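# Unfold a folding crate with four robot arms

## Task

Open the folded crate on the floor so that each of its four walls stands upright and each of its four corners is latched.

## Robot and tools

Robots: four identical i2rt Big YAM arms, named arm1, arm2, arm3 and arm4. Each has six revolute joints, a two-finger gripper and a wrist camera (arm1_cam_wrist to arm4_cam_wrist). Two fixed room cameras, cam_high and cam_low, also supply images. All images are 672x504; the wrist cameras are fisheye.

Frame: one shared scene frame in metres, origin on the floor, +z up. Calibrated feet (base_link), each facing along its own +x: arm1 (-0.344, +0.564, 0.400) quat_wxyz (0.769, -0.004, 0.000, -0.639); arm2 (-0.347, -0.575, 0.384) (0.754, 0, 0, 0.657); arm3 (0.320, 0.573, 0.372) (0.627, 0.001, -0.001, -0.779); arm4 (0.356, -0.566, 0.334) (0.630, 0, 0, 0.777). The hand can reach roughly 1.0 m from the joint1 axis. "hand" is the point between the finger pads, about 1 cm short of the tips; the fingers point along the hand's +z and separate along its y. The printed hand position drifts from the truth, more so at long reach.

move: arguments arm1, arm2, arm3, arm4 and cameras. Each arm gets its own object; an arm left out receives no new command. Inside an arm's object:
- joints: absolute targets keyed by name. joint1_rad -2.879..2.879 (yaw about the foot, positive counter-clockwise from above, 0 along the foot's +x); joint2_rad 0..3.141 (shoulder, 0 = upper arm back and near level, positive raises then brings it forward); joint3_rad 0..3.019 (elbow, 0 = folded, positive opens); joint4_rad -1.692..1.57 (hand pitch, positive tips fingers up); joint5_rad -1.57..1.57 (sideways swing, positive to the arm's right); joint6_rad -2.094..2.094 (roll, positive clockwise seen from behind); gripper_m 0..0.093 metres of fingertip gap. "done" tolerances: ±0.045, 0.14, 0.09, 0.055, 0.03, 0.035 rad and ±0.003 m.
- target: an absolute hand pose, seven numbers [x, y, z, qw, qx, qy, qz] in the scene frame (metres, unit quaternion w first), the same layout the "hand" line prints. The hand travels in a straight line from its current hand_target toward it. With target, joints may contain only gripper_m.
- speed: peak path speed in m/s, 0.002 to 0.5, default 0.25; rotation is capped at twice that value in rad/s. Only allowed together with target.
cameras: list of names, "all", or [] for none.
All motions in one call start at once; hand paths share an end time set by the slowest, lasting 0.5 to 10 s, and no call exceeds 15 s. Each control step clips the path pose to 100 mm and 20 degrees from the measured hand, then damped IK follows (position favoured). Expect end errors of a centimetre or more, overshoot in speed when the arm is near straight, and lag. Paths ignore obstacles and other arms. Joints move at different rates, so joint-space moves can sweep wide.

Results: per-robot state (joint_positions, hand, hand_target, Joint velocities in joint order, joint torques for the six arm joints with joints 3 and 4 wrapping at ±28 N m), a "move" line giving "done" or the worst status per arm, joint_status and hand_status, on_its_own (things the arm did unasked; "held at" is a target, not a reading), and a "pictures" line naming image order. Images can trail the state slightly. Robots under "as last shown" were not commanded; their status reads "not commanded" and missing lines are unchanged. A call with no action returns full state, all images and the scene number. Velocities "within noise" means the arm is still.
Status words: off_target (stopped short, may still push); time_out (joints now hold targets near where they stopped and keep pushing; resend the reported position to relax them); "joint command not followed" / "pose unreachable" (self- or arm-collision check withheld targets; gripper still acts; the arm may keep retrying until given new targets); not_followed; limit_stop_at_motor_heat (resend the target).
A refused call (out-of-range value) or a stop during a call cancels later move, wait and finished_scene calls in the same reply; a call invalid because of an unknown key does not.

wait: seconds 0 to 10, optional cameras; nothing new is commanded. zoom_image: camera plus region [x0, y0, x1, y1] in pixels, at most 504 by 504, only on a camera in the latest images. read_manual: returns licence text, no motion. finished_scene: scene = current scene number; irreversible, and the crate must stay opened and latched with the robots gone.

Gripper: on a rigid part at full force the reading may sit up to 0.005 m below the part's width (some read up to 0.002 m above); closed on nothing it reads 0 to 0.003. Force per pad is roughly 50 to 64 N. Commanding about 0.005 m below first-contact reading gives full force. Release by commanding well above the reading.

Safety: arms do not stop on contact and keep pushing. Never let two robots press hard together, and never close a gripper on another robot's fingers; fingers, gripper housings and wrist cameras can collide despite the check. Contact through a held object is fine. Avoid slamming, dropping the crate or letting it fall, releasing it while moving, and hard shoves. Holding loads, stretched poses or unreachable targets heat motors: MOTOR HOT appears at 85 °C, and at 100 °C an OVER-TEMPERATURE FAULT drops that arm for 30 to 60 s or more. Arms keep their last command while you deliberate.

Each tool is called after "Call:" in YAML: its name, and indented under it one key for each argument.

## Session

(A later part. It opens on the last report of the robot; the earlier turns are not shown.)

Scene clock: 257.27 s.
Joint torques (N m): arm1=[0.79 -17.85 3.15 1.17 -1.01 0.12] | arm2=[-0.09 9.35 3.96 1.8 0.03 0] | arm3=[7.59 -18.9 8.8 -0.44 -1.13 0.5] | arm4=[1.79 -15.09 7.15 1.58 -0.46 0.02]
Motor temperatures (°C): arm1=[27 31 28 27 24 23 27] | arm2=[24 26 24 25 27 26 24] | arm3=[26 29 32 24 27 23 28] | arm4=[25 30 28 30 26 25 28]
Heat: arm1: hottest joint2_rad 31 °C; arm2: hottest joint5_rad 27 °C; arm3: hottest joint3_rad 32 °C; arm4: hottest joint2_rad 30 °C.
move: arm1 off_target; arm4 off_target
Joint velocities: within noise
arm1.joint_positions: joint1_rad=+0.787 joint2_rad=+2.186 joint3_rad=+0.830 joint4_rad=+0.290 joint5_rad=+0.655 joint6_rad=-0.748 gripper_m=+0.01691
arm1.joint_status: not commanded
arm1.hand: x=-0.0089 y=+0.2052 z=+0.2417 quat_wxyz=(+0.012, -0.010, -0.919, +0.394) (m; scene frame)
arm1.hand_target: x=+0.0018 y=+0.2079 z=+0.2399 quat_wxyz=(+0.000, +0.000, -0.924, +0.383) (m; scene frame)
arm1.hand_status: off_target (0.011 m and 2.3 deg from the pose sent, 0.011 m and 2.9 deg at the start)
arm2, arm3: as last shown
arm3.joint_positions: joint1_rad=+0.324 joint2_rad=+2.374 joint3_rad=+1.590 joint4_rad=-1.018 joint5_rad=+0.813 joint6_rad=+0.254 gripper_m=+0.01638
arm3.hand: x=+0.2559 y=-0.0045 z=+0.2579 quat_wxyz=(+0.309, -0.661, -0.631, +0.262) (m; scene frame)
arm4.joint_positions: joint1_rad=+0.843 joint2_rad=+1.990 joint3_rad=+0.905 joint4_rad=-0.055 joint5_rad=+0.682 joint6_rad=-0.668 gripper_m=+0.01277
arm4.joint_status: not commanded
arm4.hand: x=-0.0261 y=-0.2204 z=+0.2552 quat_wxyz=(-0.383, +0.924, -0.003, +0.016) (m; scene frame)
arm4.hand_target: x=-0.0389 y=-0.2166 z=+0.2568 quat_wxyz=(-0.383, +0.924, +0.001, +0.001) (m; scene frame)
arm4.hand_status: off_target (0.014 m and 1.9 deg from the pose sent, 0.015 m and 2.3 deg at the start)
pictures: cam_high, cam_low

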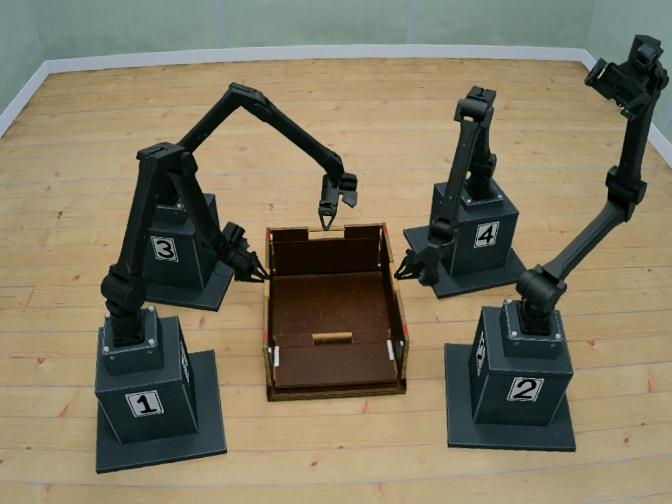

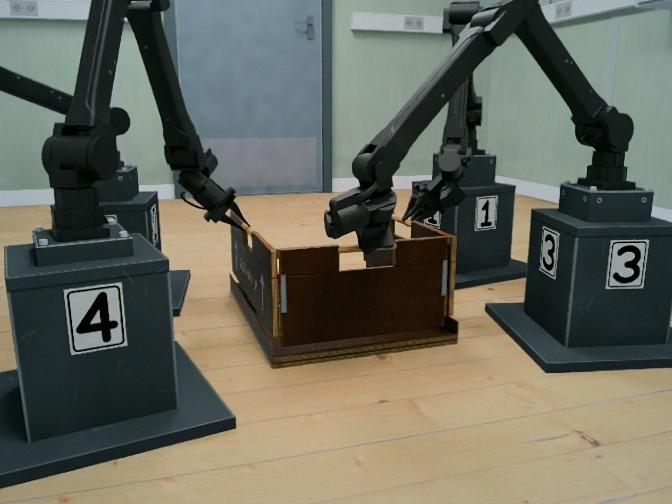

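Call:
zoom_image:
  camera: "cam_high"
  region: [360, 215, 400, 255]

Call:
zoom_image:
  camera: "cam_high"
  region: [255, 215, 295, 255]

Call:
move:
  cameras: ["arm3_cam_wrist", "arm4_cam_wrist", "arm1_cam_wrist"]

Call:
zoom_image:
  camera: "arm3_cam_wrist"
  region: [380, 100, 580, 300]

Call:
zoom_image:
  camera: "arm1_cam_wrist"
  region: [360, 0, 560, 160]

Scaled by 12.600 from the camera's 672x504 image, which has a finer 960x720 frame.

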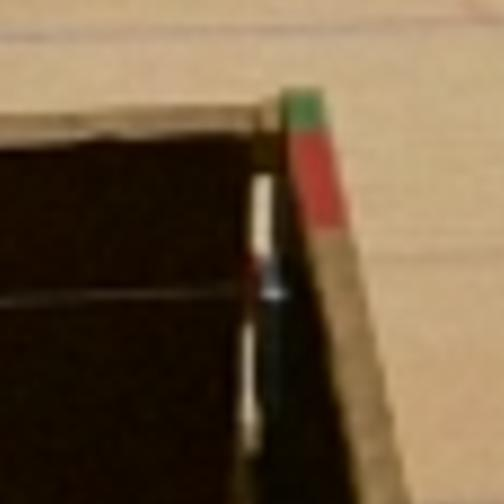

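Scaled by 12.600 from the camera's 672x504 image, which has a finer 960x720 frame.

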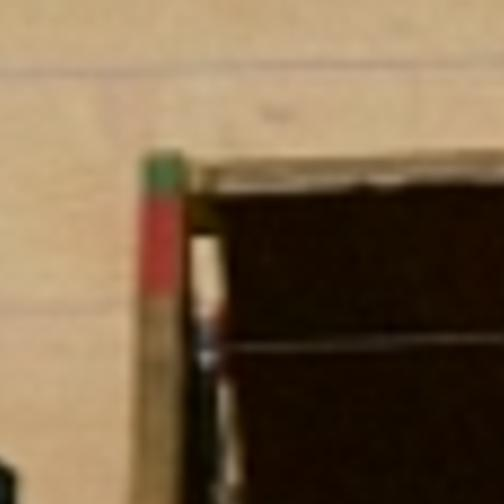

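Scene clock: 259.47 s.
Joint torques (N m): arm1=[0.21 -17.73 3.14 1.09 -1 0.07] | arm2=[-0.09 9.47 3.96 1.81 0.03 0] | arm3=[7.88 -18.67 8.75 -0.46 -1.14 0.48] | arm4=[1.79 -15.03 7.15 1.59 -0.46 0.01]
Motor temperatures (°C): arm1=[27 31 28 27 24 23 27] | arm2=[24 26 24 25 27 26 24] | arm3=[26 29 32 24 27 23 28] | arm4=[25 30 28 30 26 25 28]
Heat: arm1: hottest joint2_rad 31 °C; arm2: hottest joint5_rad 27 °C; arm3: hottest joint3_rad 32 °C; arm4: hottest joint2_rad 30 °C.
Joint velocities: within noise
arm1.joint_positions: joint1_rad=+0.787 joint2_rad=+2.186 joint3_rad=+0.830 joint4_rad=+0.290 joint5_rad=+0.655 joint6_rad=-0.748 gripper_m=+0.01691
arm1.joint_status: not commanded
arm1.hand: x=-0.0089 y=+0.2052 z=+0.2417 quat_wxyz=(+0.012, -0.010, -0.919, +0.394) (m; scene frame)
arm1.hand_target: x=+0.0018 y=+0.2079 z=+0.2399 quat_wxyz=(+0.000, +0.000, -0.924, +0.383) (m; scene frame)
arm1.hand_status: off_target (0.011 m and 2.3 deg from the pose sent, 0.011 m and 2.9 deg at the start)
arm2.joint_positions: joint1_rad=+0.742 joint2_rad=+0.378 joint3_rad=+1.702 joint4_rad=-1.262 joint5_rad=-0.142 joint6_rad=-0.320 gripper_m=+0.09396
arm2.joint_status: not commanded
arm2.hand: x=-0.3865 y=-0.5610 z=+1.1031 quat_wxyz=(-0.397, +0.664, -0.167, -0.611) (m; scene frame)
arm2.hand_target: x=-0.3859 y=-0.5619 z=+1.1085 quat_wxyz=(-0.399, +0.660, -0.165, -0.614) (m; scene frame)
arm2.hand_status: not commanded
arm3.joint_positions: joint1_rad=+0.324 joint2_rad=+2.374 joint3_rad=+1.590 joint4_rad=-1.018 joint5_rad=+0.813 joint6_rad=+0.254 gripper_m=+0.01638
arm3.joint_status: not commanded
arm3.hand: x=+0.2559 y=-0.0045 z=+0.2579 quat_wxyz=(+0.309, -0.661, -0.631, +0.262) (m; scene frame)
arm3.hand_target: x=+0.3233 y=-0.0254 z=+0.2566 quat_wxyz=(+0.269, -0.653, -0.654, +0.271) (m; scene frame)
arm3.hand_status: not commanded
arm4.joint_positions: joint1_rad=+0.843 joint2_rad=+1.990 joint3_rad=+0.905 joint4_rad=-0.055 joint5_rad=+0.682 joint6_rad=-0.668 gripper_m=+0.01277
arm4.joint_status: not commanded
arm4.hand: x=-0.0261 y=-0.2204 z=+0.2552 quat_wxyz=(-0.383, +0.924, -0.003, +0.016) (m; scene frame)
arm4.hand_target: x=-0.0389 y=-0.2166 z=+0.2568 quat_wxyz=(-0.383, +0.924, +0.001, +0.001) (m; scene frame)
arm4.hand_status: off_target (0.014 m and 1.9 deg from the pose sent, 0.015 m and 2.3 deg at the start)
pictures: arm1_cam_wrist, arm3_cam_wrist, arm4_cam_wrist

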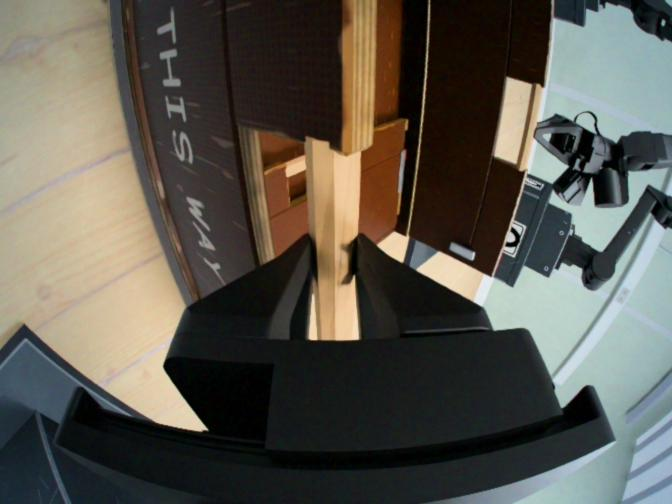

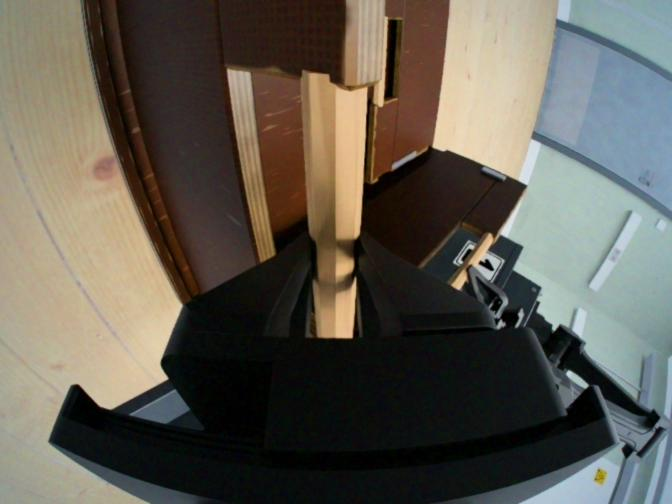

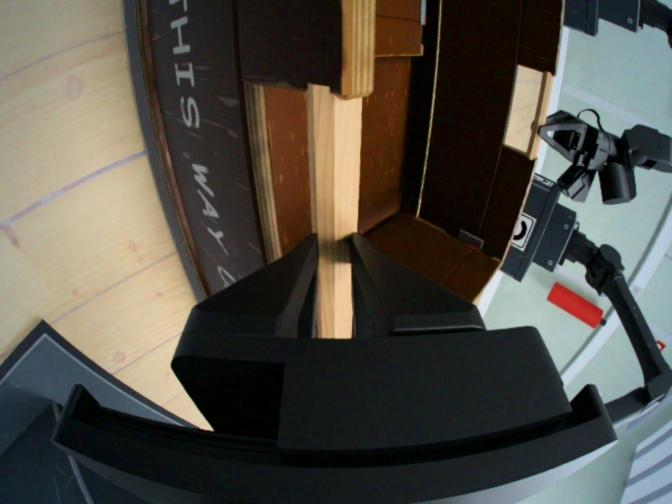

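Scaled by 2.520 from the camera's 672x504 image, which has a finer 960x720 frame.

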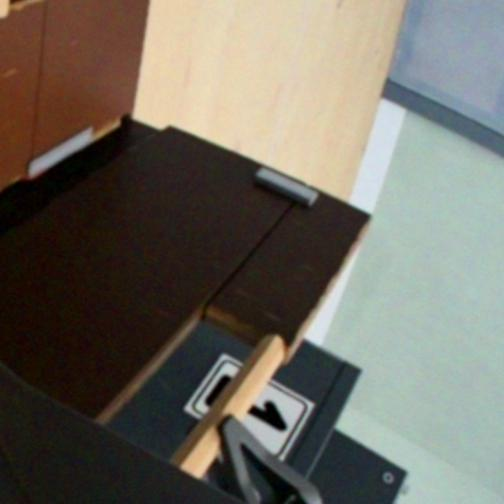

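Scaled by 2.520 from the camera's 672x504 image, which has a finer 960x720 frame.

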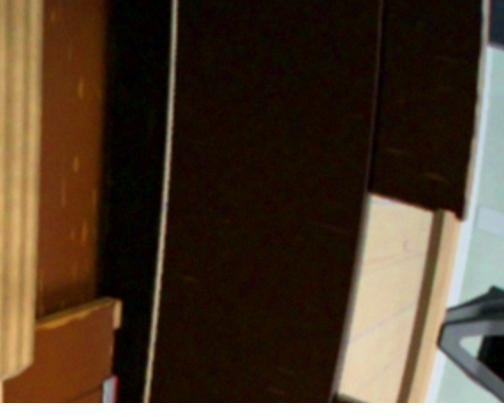

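Call:
move:
  arm1: {"target": [0.002, 0.199, 0.240, 0, 0, 0.9239, -0.3827], "speed": 0.05}
  arm4: {"target": [-0.039, -0.211, 0.257, -0.3827, 0.9239, 0, 0], "speed": 0.05}
  cameras: ["cam_high", "cam_low"]

Call:
zoom_image:
  camera: "cam_low"
  region: [410, 220, 470, 280]

Call:
zoom_image:
  camera: "cam_low"
  region: [255, 240, 315, 300]

Call:
zoom_image:
  camera: "cam_high"
  region: [250, 210, 410, 290]

Scene clock: 265.03 s.
Joint torques (N m): arm1=[-0.73 -17.49 4.11 1.31 -1.08 -0.03] | arm2=[-0.09 9.41 3.95 1.8 0.02 0] | arm3=[7.59 -18.32 8.95 -0.51 -1.12 0.5] | arm4=[1.14 -14.8 7.66 1.78 -0.46 -0.02]
Motor temperatures (°C): arm1=[27 32 28 27 24 23 27] | arm2=[24 26 24 25 27 26 24] | arm3=[26 28 32 24 27 23 28] | arm4=[25 30 28 30 26 25 28]
Heat: arm1: hottest joint2_rad 32 °C; arm2: hottest joint5_rad 27 °C; arm3: hottest joint3_rad 32 °C; arm4: hottest joint2_rad 30 °C.
move: arm1 off_target; arm4 off_target
Joint velocities: within noise
arm1.joint_positions: joint1_rad=+0.786 joint2_rad=+2.185 joint3_rad=+0.828 joint4_rad=+0.288 joint5_rad=+0.649 joint6_rad=-0.756 gripper_m=+0.01690
arm1.joint_status: not commanded
arm1.hand: x=-0.0093 y=+0.2056 z=+0.2414 quat_wxyz=(+0.013, -0.007, -0.920, +0.391) (m; scene frame)
arm1.hand_target: x=+0.0013 y=+0.2002 z=+0.2398 quat_wxyz=(+0.001, +0.000, -0.924, +0.382) (m; scene frame)
arm1.hand_status: off_target (0.013 m and 2.0 deg from the pose sent, 0.013 m and 2.3 deg at the start)
arm2, arm3: as last shown
arm4.joint_positions: joint1_rad=+0.840 joint2_rad=+1.989 joint3_rad=+0.905 joint4_rad=-0.055 joint5_rad=+0.675 joint6_rad=-0.674 gripper_m=+0.01277
arm4.joint_status: not commanded
arm4.hand: x=-0.0260 y=-0.2196 z=+0.2553 quat_wxyz=(-0.381, +0.924, -0.002, +0.016) (m; scene frame)
arm4.hand_target: x=-0.0385 y=-0.2109 z=+0.2573 quat_wxyz=(-0.383, +0.924, -0.001, +0.000) (m; scene frame)
arm4.hand_status: off_target (0.016 m and 1.8 deg from the pose sent, 0.016 m and 1.9 deg at the start)
pictures: cam_high, cam_low

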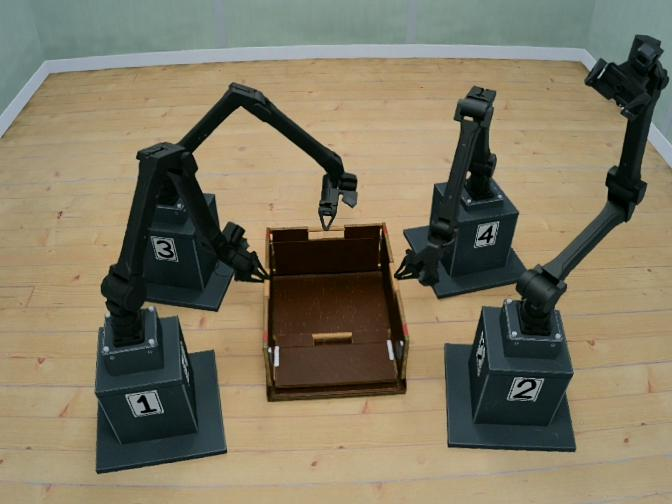

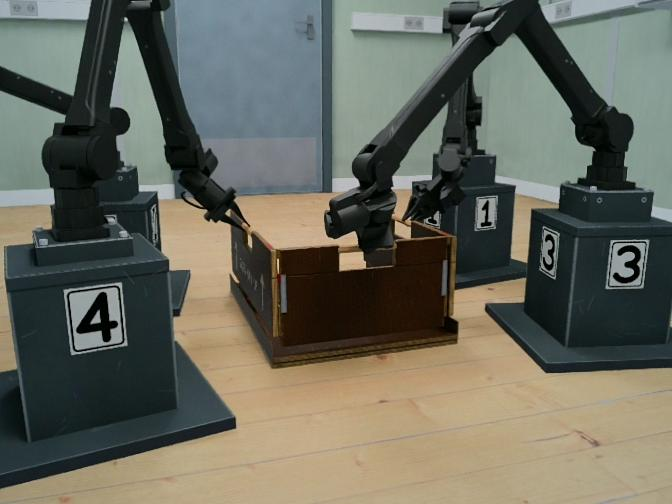

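Scaled by 8.400 from the camera's 672x504 image, which has a finer 960x720 frame.

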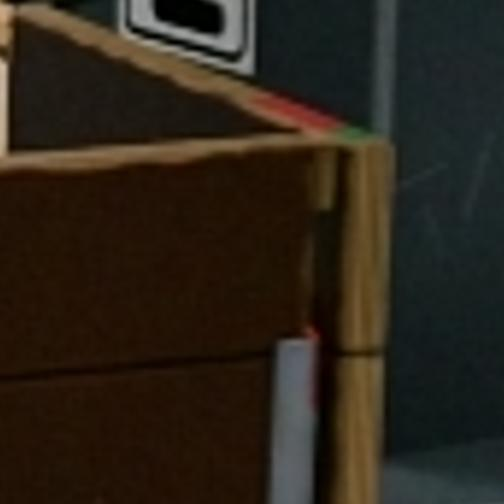

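Scaled by 8.400 from the camera's 672x504 image, which has a finer 960x720 frame.

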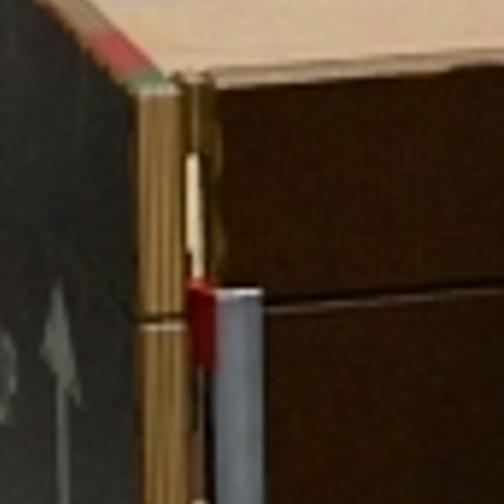

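Scaled by 3.150 from the camera's 672x504 image, which has a finer 960x720 frame.

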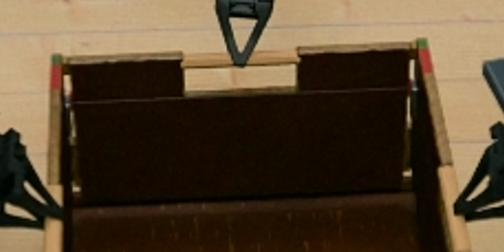

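Call:
zoom_image:
  camera: "cam_high"
  region: [260, 330, 300, 380]

Call:
zoom_image:
  camera: "cam_high"
  region: [375, 320, 415, 370]

Scaled by 10.080 from the camera's 672x504 image, which has a finer 960x720 frame.

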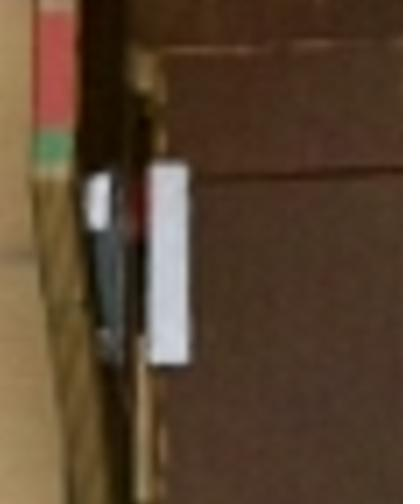

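Scaled by 10.080 from the camera's 672x504 image, which has a finer 960x720 frame.

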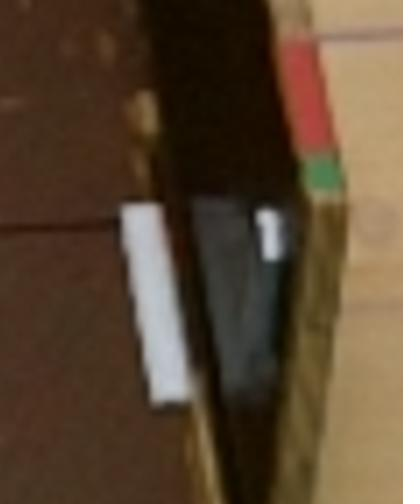

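Call:
move:
  arm3: {"target": [0.245, -0.024, 0.257, -0.2706, 0.6533, 0.6533, -0.2706], "speed": 0.06}
  cameras: ["cam_high", "cam_low"]

Call:
zoom_image:
  camera: "cam_low"
  region: [255, 240, 315, 300]

Call:
zoom_image:
  camera: "cam_low"
  region: [410, 220, 470, 280]

Scene clock: 281.10 s.
Joint torques (N m): arm1=[-0.85 -17.03 4.14 1.44 -1.05 0.02] | arm2=[-0.15 9.41 3.96 1.8 0.03 0] | arm3=[-1.9 -20.01 5.67 2.73 -0.19 -0.46] | arm4=[1.14 -14.8 7.66 1.77 -0.46 -0.02]
Motor temperatures (°C): arm1=[27 31 29 27 25 23 27] | arm2=[23 26 24 25 27 26 24] | arm3=[26 28 33 24 28 23 28] | arm4=[25 29 28 30 26 25 28]
Heat: arm1: hottest joint2_rad 31 °C; arm2: hottest joint5_rad 27 °C; arm3: hottest joint3_rad 33 °C; arm4: hottest joint4_rad 30 °C.
move: arm3 off_target
Joint velocities: within noise
arm1, arm2, arm4: as last shown
arm1.hand_target: x=+0.0013 y=+0.2002 z=+0.2398 quat_wxyz=(+0.001, +0.000, -0.924, +0.383) (m; scene frame)
arm3.joint_positions: joint1_rad=+0.319 joint2_rad=+2.351 joint3_rad=+1.549 joint4_rad=-0.945 joint5_rad=+0.810 joint6_rad=+0.185 gripper_m=+0.01638
arm3.joint_status: not commanded
arm3.hand: x=+0.2536 y=-0.0046 z=+0.2578 quat_wxyz=(+0.299, -0.650, -0.646, +0.265) (m; scene frame)
arm3.hand_target: x=+0.2506 y=-0.0224 z=+0.2580 quat_wxyz=(+0.273, -0.652, -0.654, +0.271) (m; scene frame)
arm3.hand_status: off_target (0.021 m and 3.4 deg from the pose sent, 0.022 m and 5.3 deg at the start)
pictures: cam_high, cam_low

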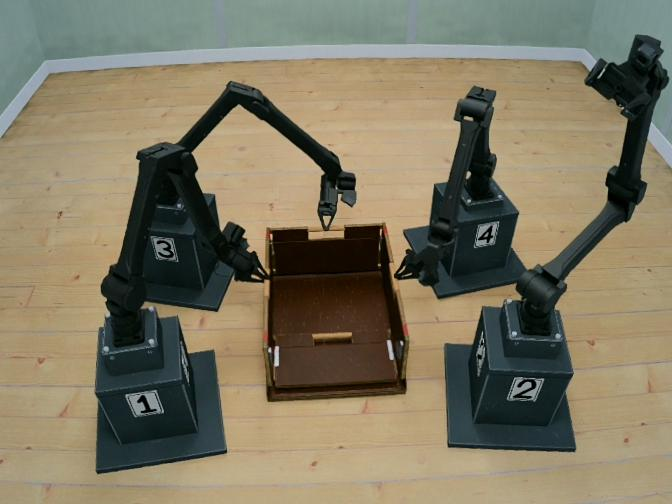

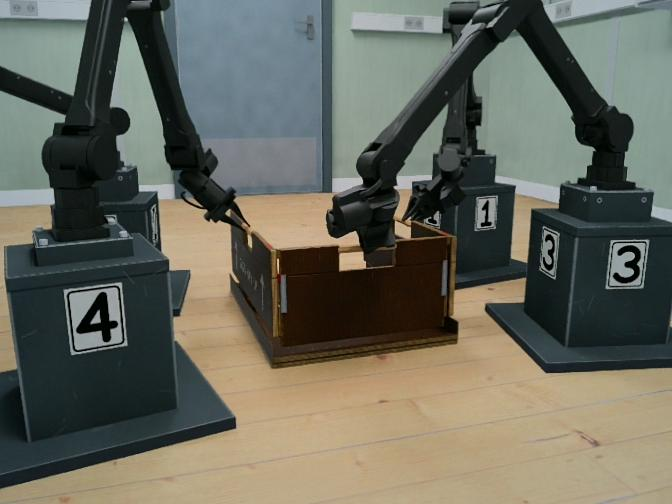

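Scaled by 8.400 from the camera's 672x504 image, which has a finer 960x720 frame.

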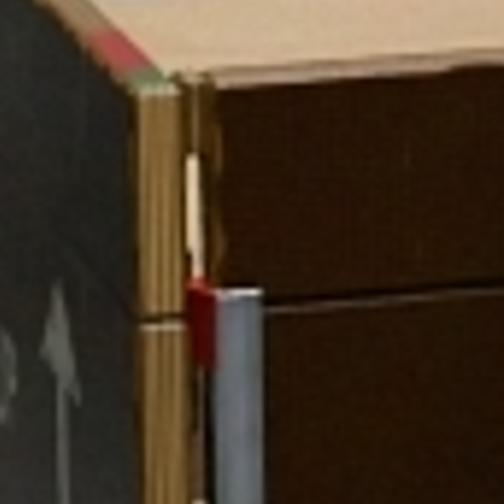

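Scaled by 8.400 from the camera's 672x504 image, which has a finer 960x720 frame.

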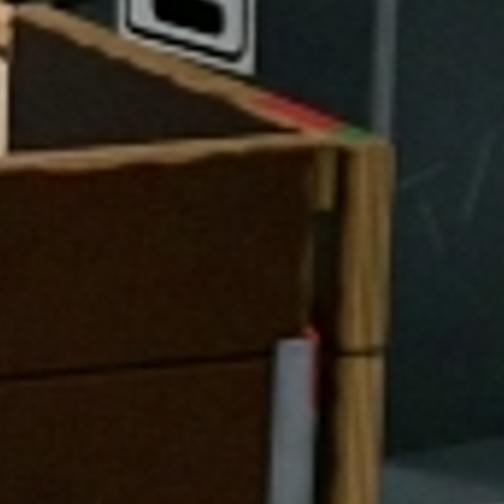

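Call:
move:
  arm3: {"target": [0.222, -0.024, 0.257, -0.2706, 0.6533, 0.6533, -0.2706], "speed": 0.06}
  cameras: ["cam_high", "cam_low"]

Call:
zoom_image:
  camera: "cam_high"
  region: [250, 210, 410, 290]

Scene clock: 286.73 s.
Joint torques (N m): arm1=[-0.91 -17.55 4.19 1.17 -1.05 -0.01] | arm2=[-0.09 9.41 3.97 1.8 0.02 0] | arm3=[-4.66 -18.96 5.93 3.48 0.18 -0.65] | arm4=[1.08 -14.74 7.65 1.77 -0.46 -0.02]
Motor temperatures (°C): arm1=[27 31 29 27 25 23 27] | arm2=[23 26 24 25 27 26 24] | arm3=[26 28 32 24 27 24 29] | arm4=[25 29 28 30 26 25 29]
Heat: arm1: hottest joint2_rad 31 °C; arm2: hottest joint5_rad 27 °C; arm3: hottest joint3_rad 32 °C; arm4: hottest joint4_rad 30 °C.
move: arm3 off_target
Joint velocities: within noise
arm1.joint_positions: joint1_rad=+0.786 joint2_rad=+2.185 joint3_rad=+0.828 joint4_rad=+0.288 joint5_rad=+0.649 joint6_rad=-0.758 gripper_m=+0.01690
arm1.joint_status: not commanded
arm1.hand: x=-0.0093 y=+0.2056 z=+0.2414 quat_wxyz=(+0.013, -0.006, -0.920, +0.391) (m; scene frame)
arm1.hand_target: x=+0.0013 y=+0.2002 z=+0.2398 quat_wxyz=(+0.001, +0.001, -0.924, +0.383) (m; scene frame)
arm1.hand_status: not commanded
arm2, arm4: as last shown
arm3.joint_positions: joint1_rad=+0.312 joint2_rad=+2.334 joint3_rad=+1.526 joint4_rad=-0.902 joint5_rad=+0.795 joint6_rad=+0.147 gripper_m=+0.01638
arm3.joint_status: not commanded
arm3.hand: x=+0.2511 y=-0.0052 z=+0.2584 quat_wxyz=(+0.288, -0.649, -0.654, +0.264) (m; scene frame)
arm3.hand_target: x=+0.2238 y=-0.0225 z=+0.2578 quat_wxyz=(+0.270, -0.655, -0.652, +0.269) (m; scene frame)
arm3.hand_status: off_target (0.035 m and 2.2 deg from the pose sent, 0.037 m and 3.4 deg at the start)
arm4.hand_target: x=-0.0384 y=-0.2109 z=+0.2573 quat_wxyz=(-0.383, +0.924, -0.001, +0.000) (m; scene frame)
pictures: cam_high, cam_low

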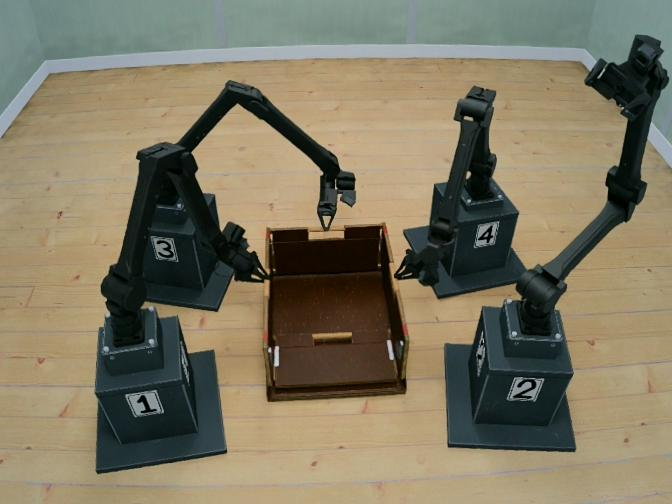

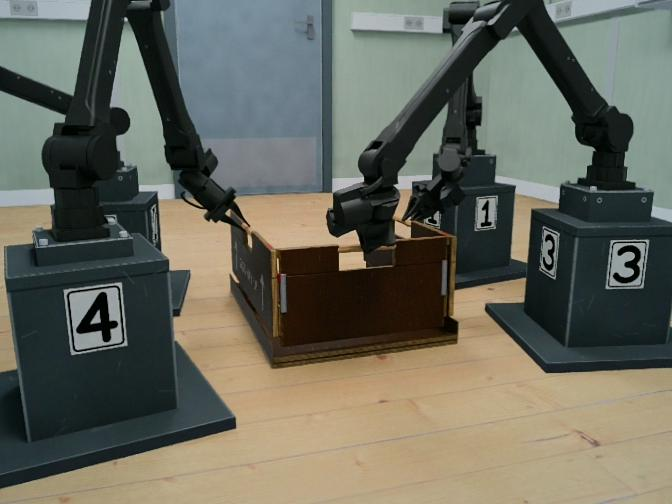

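Scaled by 3.150 from the camera's 672x504 image, which has a finer 960x720 frame.

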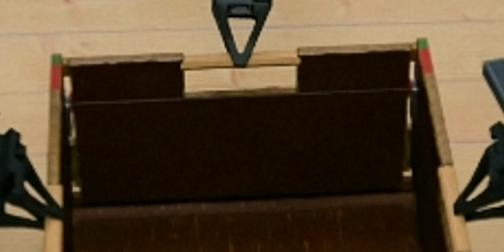

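Call:
move:
  arm3: {"target": [0.255, -0.022, 0.257, -0.2706, 0.6533, 0.6533, -0.2706], "speed": 0.06}

Call:
move:
  arm3: {"joints": {"gripper_m": 0.05}}
  cameras: ["arm3_cam_wrist", "cam_high"]

Scene clock: 290.07 s.
Joint torques (N m): arm1=[-1.26 -17.73 4.11 1.17 -1.03 -0.01] | arm2=[-0.03 9.41 3.96 1.81 0.03 0] | arm3=[-0.79 -18.73 7.12 0.98 0.22 -0.1] | arm4=[1.14 -14.74 7.65 1.77 -0.46 -0.02]
Motor temperatures (°C): arm1=[27 31 29 27 25 23 27] | arm2=[23 26 24 25 27 26 24] | arm3=[26 28 32 24 27 24 29] | arm4=[25 29 28 30 26 25 29]
Heat: arm1: hottest joint2_rad 31 °C; arm2: hottest joint5_rad 27 °C; arm3: hottest joint3_rad 32 °C; arm4: hottest joint4_rad 30 °C.
move: arm3 off_target
Joint velocities: within noise
arm1, arm2, arm4: as last shown
arm3.joint_positions: joint1_rad=+0.313 joint2_rad=+2.334 joint3_rad=+1.526 joint4_rad=-0.903 joint5_rad=+0.796 joint6_rad=+0.157 gripper_m=+0.01638
arm3.joint_status: not commanded
arm3.hand: x=+0.2518 y=-0.0050 z=+0.2586 quat_wxyz=(+0.287, -0.651, -0.651, +0.265) (m; scene frame)
arm3.hand_target: x=+0.2552 y=-0.0215 z=+0.2575 quat_wxyz=(+0.271, -0.653, -0.653, +0.271) (m; scene frame)
arm3.hand_status: off_target (0.017 m and 2.0 deg from the pose sent, 0.017 m and 2.2 deg at the start)
pictures: none

Scene clock: 290.73 s.
Joint torques (N m): arm1=[-0.79 -17.03 4.22 1.37 -1.04 -0.04] | arm2=[-0.09 9.41 3.96 1.8 0.03 -0.01] | arm3=[-0.44 -18.55 7.12 0.55 0.42 0.01] | arm4=[1.14 -14.74 7.66 1.77 -0.45 -0.02]
Motor temperatures (°C): arm1=[27 31 29 27 25 23 27] | arm2=[23 26 24 25 27 26 24] | arm3=[26 28 32 24 27 24 29] | arm4=[25 29 28 30 26 25 29]
Heat: arm1: hottest joint2_rad 31 °C; arm2: hottest joint5_rad 27 °C; arm3: hottest joint3_rad 32 °C; arm4: hottest joint4_rad 30 °C.
move: arm3 done
Joint velocities: within noise
arm1.joint_positions: joint1_rad=+0.786 joint2_rad=+2.185 joint3_rad=+0.828 joint4_rad=+0.288 joint5_rad=+0.648 joint6_rad=-0.758 gripper_m=+0.01690
arm1.joint_status: not commanded
arm1.hand: x=-0.0091 y=+0.2057 z=+0.2413 quat_wxyz=(+0.013, -0.006, -0.920, +0.391) (m; scene frame)
arm1.hand_target: x=+0.0014 y=+0.2004 z=+0.2397 quat_wxyz=(+0.001, +0.001, -0.924, +0.382) (m; scene frame)
arm1.hand_status: not commanded
arm2, arm4: as last shown
arm3.joint_positions: joint1_rad=+0.305 joint2_rad=+2.334 joint3_rad=+1.527 joint4_rad=-0.891 joint5_rad=+0.789 joint6_rad=+0.141 gripper_m=+0.04984
arm3.joint_status: all done
arm3.hand: x=+0.2486 y=-0.0074 z=+0.2577 quat_wxyz=(+0.283, -0.651, -0.653, +0.263) (m; scene frame)
arm3.hand_target: x=+0.2510 y=-0.0215 z=+0.2575 quat_wxyz=(+0.272, -0.653, -0.654, +0.269) (m; scene frame)
arm3.hand_status: not commanded
arm4.hand_target: x=-0.0385 y=-0.2109 z=+0.2573 quat_wxyz=(-0.383, +0.924, -0.001, +0.000) (m; scene frame)
pictures: arm3_cam_wrist, cam_high

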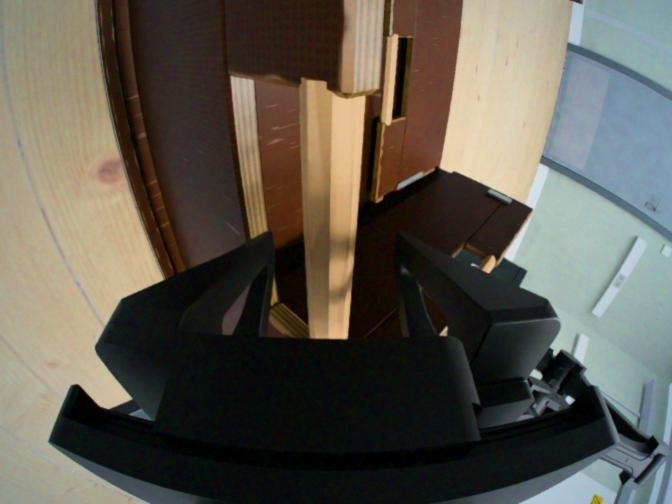

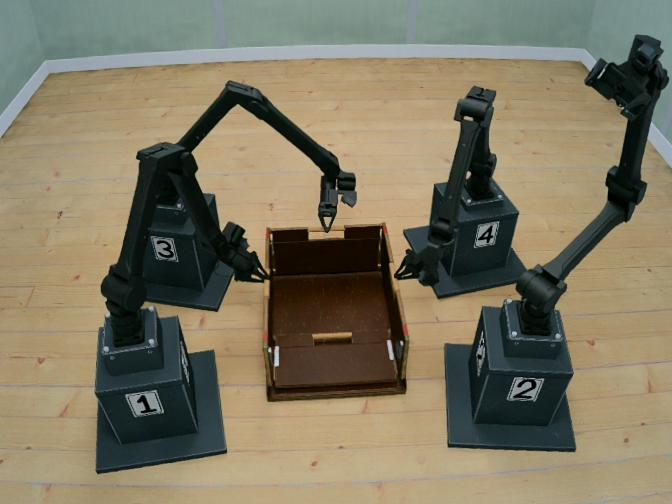

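Call:
move:
  arm3: {"target": [0.335, -0.022, 0.342, -0.2706, 0.6533, 0.6533, -0.2706], "speed": 0.15}
  arm2: {"joints": {"joint1_rad": -0.332, "joint2_rad": 2.34, "joint3_rad": 1.719, "joint4_rad": -0.923, "joint5_rad": 0, "joint6_rad": -0.47, "gripper_m": 0.045}}
  cameras: ["arm2_cam_wrist", "cam_high", "cam_low"]

Scene clock: 296.70 s.
Joint torques (N m): arm1=[-0.67 -17.49 4.04 1.28 -1.07 -0.01] | arm2=[-1.14 -24.41 7.56 0.27 -0.04 -0.13] | arm3=[-0.32 -19.72 8.5 -0.61 0.43 0.27] | arm4=[1.2 -14.74 7.66 1.77 -0.46 -0.02]
Motor temperatures (°C): arm1=[27 31 29 27 25 23 27] | arm2=[23 26 24 25 27 26 24] | arm3=[26 28 32 24 27 24 28] | arm4=[24 29 28 30 26 25 29]
Heat: arm1: hottest joint2_rad 31 °C; arm2: hottest joint5_rad 27 °C; arm3: hottest joint3_rad 32 °C; arm4: hottest joint4_rad 30 °C.
move: arm2 done; arm3 off_target
Joint velocities: within noise
arm1, arm4: as last shown
arm2.joint_positions: joint1_rad=-0.322 joint2_rad=+2.352 joint3_rad=+1.693 joint4_rad=-0.921 joint5_rad=+0.008 joint6_rad=-0.461 gripper_m=+0.04513
arm2.joint_status: all done
arm2.hand: x=-0.0632 y=-0.0054 z=+0.2540 quat_wxyz=(+0.003, +0.708, -0.706, +0.006) (m; scene frame)
arm2.hand_target: x=-0.0560 y=+0.0045 z=+0.2626 quat_wxyz=(-0.009, +0.710, -0.704, +0.002) (m; scene frame)
arm2.hand_status: not commanded
arm3.joint_positions: joint1_rad=+0.442 joint2_rad=+2.256 joint3_rad=+1.608 joint4_rad=-1.173 joint5_rad=+0.770 joint6_rad=+0.306 gripper_m=+0.04991
arm3.joint_status: not commanded
arm3.hand: x=+0.3298 y=-0.0089 z=+0.3294 quat_wxyz=(+0.284, -0.644, -0.658, +0.265) (m; scene frame)
arm3.hand_target: x=+0.3361 y=-0.0237 z=+0.3419 quat_wxyz=(+0.268, -0.653, -0.653, +0.274) (m; scene frame)
arm3.hand_status: off_target (0.019 m and 2.0 deg from the pose sent, 0.122 m and 1.7 deg at the start)
pictures: arm2_cam_wrist, cam_high, cam_low

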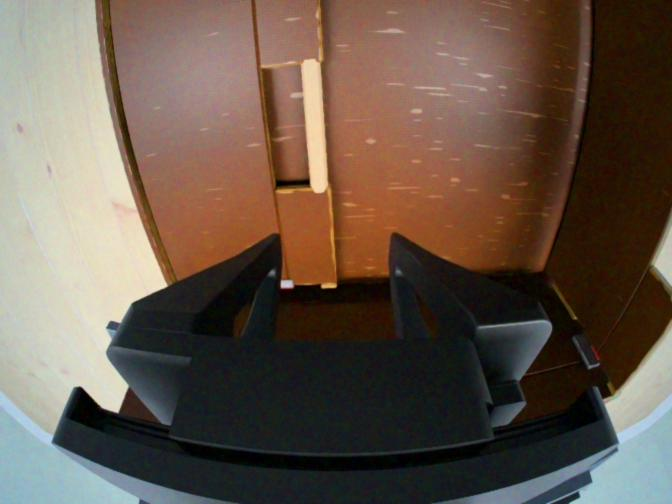

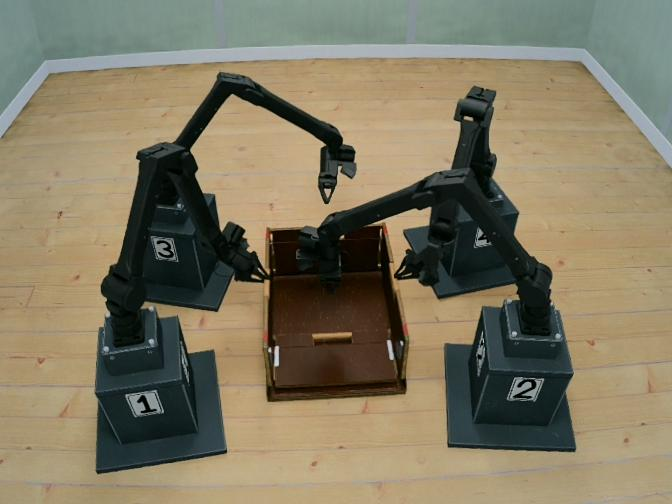

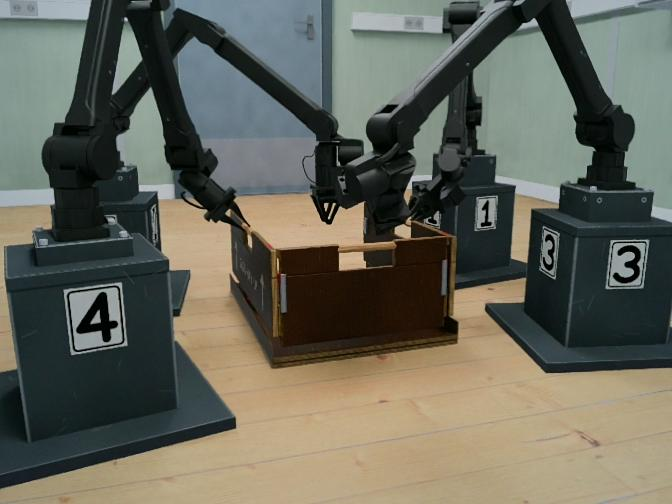

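Call:
zoom_image:
  camera: "arm2_cam_wrist"
  region: [520, 250, 660, 410]

Scaled by 3.150 from the camera's 672x504 image, which has a finer 960x720 frame.

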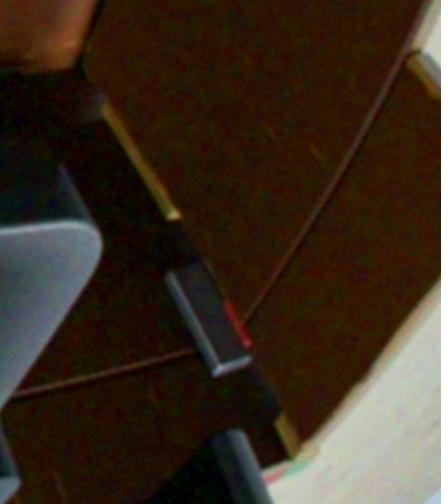

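Call:
move:
  arm2: {"target": [-0.074, -0.008, 0.122, 0, 0.7071, -0.7071, 0], "speed": 0.2}
  cameras: ["arm2_cam_wrist", "cam_high"]

Scene clock: 303.37 s.
Joint torques (N m): arm1=[-0.97 -17.44 4.14 1.18 -1.07 0] | arm2=[0.62 -24.82 6.83 0.66 -0.15 0.07] | arm3=[-0.32 -19.37 8.49 -0.62 0.41 0.27] | arm4=[1.14 -14.8 7.65 1.77 -0.46 -0.02]
Motor temperatures (°C): arm1=[27 31 29 27 25 23 27] | arm2=[23 26 25 25 27 26 24] | arm3=[26 28 32 24 27 23 28] | arm4=[24 29 29 30 26 25 29]
Heat: arm1: hottest joint2_rad 31 °C; arm2: hottest joint5_rad 27 °C; arm3: hottest joint3_rad 32 °C; arm4: hottest joint4_rad 30 °C.
move: arm2 off_target
Joint velocities: within noise
arm1, arm4: as last shown
arm2.joint_positions: joint1_rad=-0.321 joint2_rad=+2.585 joint3_rad=+1.687 joint4_rad=-0.723 joint5_rad=+0.002 joint6_rad=-0.456 gripper_m=+0.04513
arm2.joint_status: not commanded
arm2.hand: x=-0.0790 y=-0.0330 z=+0.1107 quat_wxyz=(+0.023, +0.707, -0.707, +0.009) (m; scene frame)
arm2.hand_target: x=-0.0741 y=-0.0101 z=+0.1226 quat_wxyz=(+0.000, +0.707, -0.707, +0.000) (m; scene frame)
arm2.hand_status: off_target (0.028 m and 2.9 deg from the pose sent, 0.133 m and 0.7 deg at the start)
arm3.joint_positions: joint1_rad=+0.437 joint2_rad=+2.256 joint3_rad=+1.608 joint4_rad=-1.173 joint5_rad=+0.770 joint6_rad=+0.306 gripper_m=+0.04991
arm3.joint_status: not commanded
arm3.hand: x=+0.3271 y=-0.0089 z=+0.3294 quat_wxyz=(+0.285, -0.646, -0.657, +0.265) (m; scene frame)
arm3.hand_target: x=+0.3334 y=-0.0238 z=+0.3419 quat_wxyz=(+0.269, -0.654, -0.652, +0.273) (m; scene frame)
arm3.hand_status: not commanded
pictures: arm2_cam_wrist, cam_high

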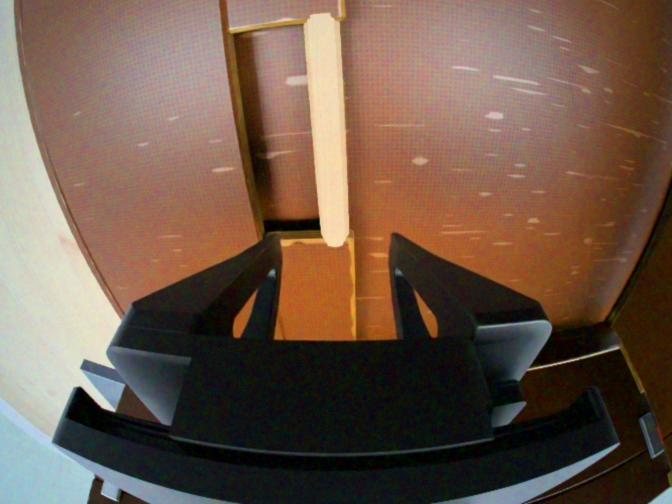

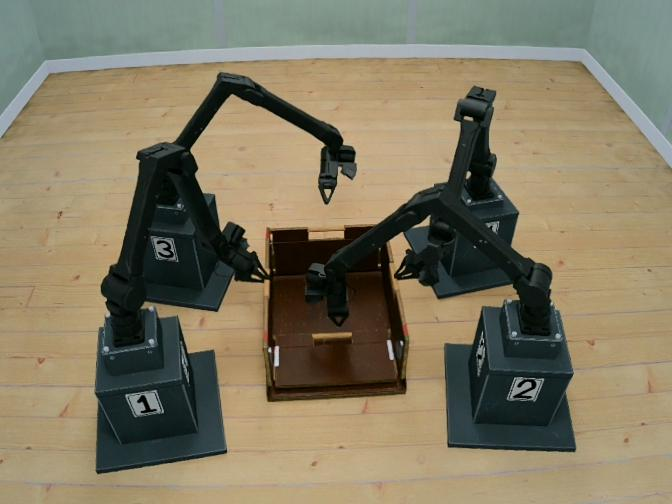

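Call:
move:
  arm2: {"target": [-0.078, 0.006, 0.045, 0, 0.7071, -0.7071, 0], "speed": 0.12}
  cameras: ["arm2_cam_wrist", "cam_low"]

Scene clock: 307.80 s.
Joint torques (N m): arm1=[-1.14 -17.55 4.03 1.18 -1.06 -0.05] | arm2=[0.73 -24.76 6.71 0.51 -0.11 0.07] | arm3=[-0.26 -19.43 8.42 -0.77 0.4 0.25] | arm4=[1.14 -14.74 7.66 1.77 -0.46 -0.02]
Motor temperatures (°C): arm1=[27 31 29 27 25 23 27] | arm2=[23 27 25 25 27 26 24] | arm3=[26 28 33 24 27 23 28] | arm4=[24 29 29 30 26 25 29]
Heat: arm1: hottest joint2_rad 31 °C; arm2: hottest joint2_rad 27 °C; arm3: hottest joint3_rad 33 °C; arm4: hottest joint4_rad 30 °C.
move: arm2 off_target
Joint velocities: within noise
arm1, arm3, arm4: as last shown
arm2.joint_positions: joint1_rad=-0.298 joint2_rad=+2.766 joint3_rad=+1.846 joint4_rad=-0.686 joint5_rad=+0.002 joint6_rad=-0.441 gripper_m=+0.04513
arm2.joint_status: not commanded
arm2.hand: x=-0.0842 y=-0.0115 z=+0.0388 quat_wxyz=(+0.016, +0.710, -0.704, +0.007) (m; scene frame)
arm2.hand_target: x=-0.0803 y=+0.0069 z=+0.0455 quat_wxyz=(-0.001, +0.709, -0.706, +0.000) (m; scene frame)
arm2.hand_status: off_target (0.020 m and 2.1 deg from the pose sent, 0.076 m and 2.9 deg at the start)
pictures: arm2_cam_wrist, cam_low

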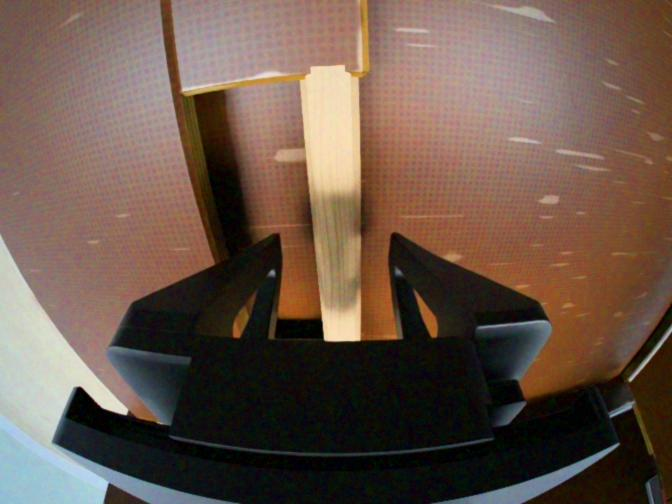

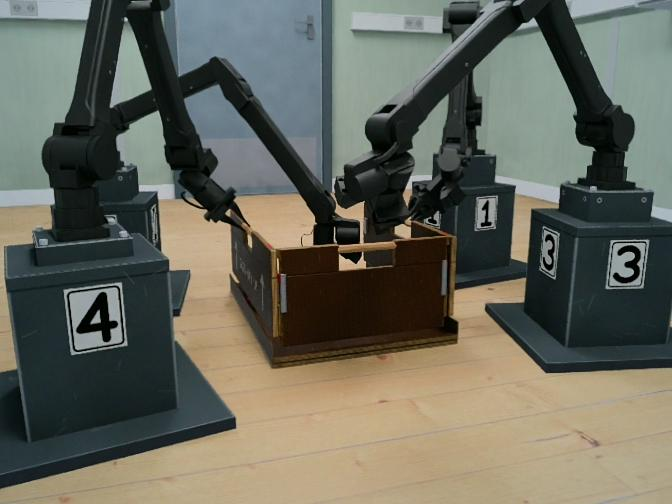

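Call:
move:
  arm2: {"target": [-0.079, 0.006, 0.037, 0, 0.7071, -0.7071, 0], "speed": 0.1}

Call:
move:
  arm2: {"joints": {"gripper_m": 0.0}}
  cameras: ["arm2_cam_wrist", "cam_high"]

Scene clock: 310.00 s.
Joint torques (N m): arm1=[-0.85 -17.67 4.03 1.36 -1.05 0.03] | arm2=[0.26 -24.18 6.83 0.65 -0.14 0.06] | arm3=[-0.5 -19.96 8.4 -0.61 0.39 0.24] | arm4=[1.14 -14.8 7.65 1.77 -0.46 -0.02]
Motor temperatures (°C): arm1=[27 31 29 27 25 23 27] | arm2=[23 27 25 25 27 26 24] | arm3=[26 28 33 24 27 23 28] | arm4=[24 28 29 30 26 25 29]
Heat: arm1: hottest joint2_rad 31 °C; arm2: hottest joint2_rad 27 °C; arm3: hottest joint3_rad 33 °C; arm4: hottest joint4_rad 30 °C.
move: arm2 off_target
Joint velocities: within noise
arm1, arm3: as last shown
arm2.joint_positions: joint1_rad=-0.298 joint2_rad=+2.772 joint3_rad=+1.857 joint4_rad=-0.686 joint5_rad=+0.002 joint6_rad=-0.438 gripper_m=+0.04513
arm2.joint_status: not commanded
arm2.hand: x=-0.0830 y=-0.0088 z=+0.0375 quat_wxyz=(+0.014, +0.708, -0.706, +0.007) (m; scene frame)
arm2.hand_target: x=-0.0794 y=+0.0052 z=+0.0372 quat_wxyz=(+0.000, +0.707, -0.707, +0.000) (m; scene frame)
arm2.hand_status: off_target (0.015 m and 1.8 deg from the pose sent, 0.018 m and 2.1 deg at the start)
arm4.joint_positions: joint1_rad=+0.840 joint2_rad=+1.989 joint3_rad=+0.905 joint4_rad=-0.055 joint5_rad=+0.675 joint6_rad=-0.674 gripper_m=+0.01277
arm4.joint_status: not commanded
arm4.hand: x=-0.0260 y=-0.2196 z=+0.2553 quat_wxyz=(-0.381, +0.924, -0.002, +0.016) (m; scene frame)
arm4.hand_target: x=-0.0385 y=-0.2109 z=+0.2573 quat_wxyz=(-0.383, +0.924, -0.001, +0.000) (m; scene frame)
arm4.hand_status: not commanded
pictures: none

Scene clock: 310.60 s.
Joint torques (N m): arm1=[-0.62 -17.38 4.14 1.17 -1.07 -0.03] | arm2=[0.26 -23.88 6.8 0.66 -0.11 0.11] | arm3=[0.03 -20.19 8.47 -0.65 0.37 0.25] | arm4=[1.14 -14.74 7.66 1.77 -0.45 -0.02]
Motor temperatures (°C): arm1=[27 31 29 27 25 23 27] | arm2=[23 27 25 25 27 26 24] | arm3=[26 28 33 24 27 23 28] | arm4=[24 28 29 30 26 25 29]
Heat: arm1: hottest joint2_rad 31 °C; arm2: hottest joint2_rad 27 °C; arm3: hottest joint3_rad 33 °C; arm4: hottest joint4_rad 30 °C.
move: arm2 off_target
Joint velocities: within noise
arm1, arm3, arm4: as last shown
arm2.joint_positions: joint1_rad=-0.296 joint2_rad=+2.772 joint3_rad=+1.857 joint4_rad=-0.686 joint5_rad=+0.001 joint6_rad=-0.443 gripper_m=+0.01655
arm2.joint_status: gripper_m off_target (ended at +0.01658, target +0.00000)
arm2.hand: x=-0.0841 y=-0.0083 z=+0.0375 quat_wxyz=(+0.014, +0.711, -0.703, +0.006) (m; scene frame)
arm2.hand_target: x=-0.0802 y=+0.0058 z=+0.0375 quat_wxyz=(+0.000, +0.708, -0.707, +0.000) (m; scene frame)
arm2.hand_status: not commanded
pictures: arm2_cam_wrist, cam_high

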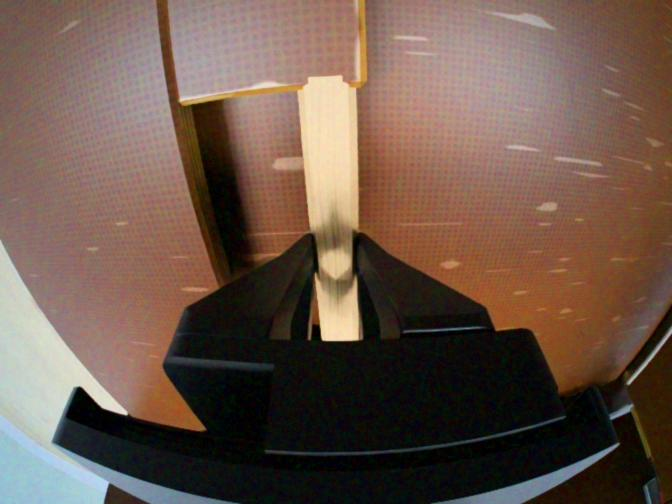

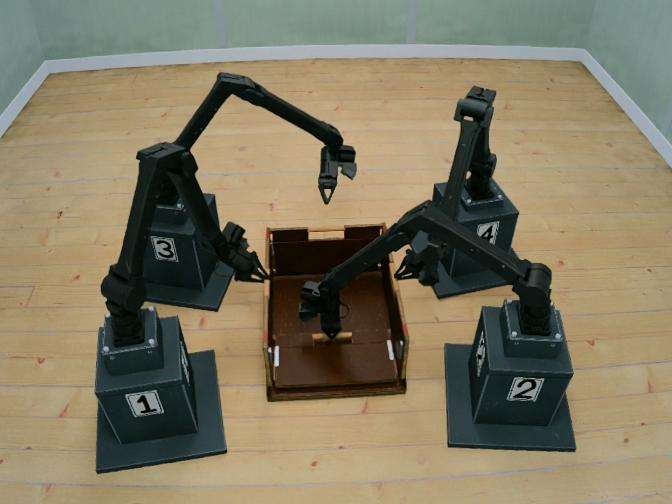

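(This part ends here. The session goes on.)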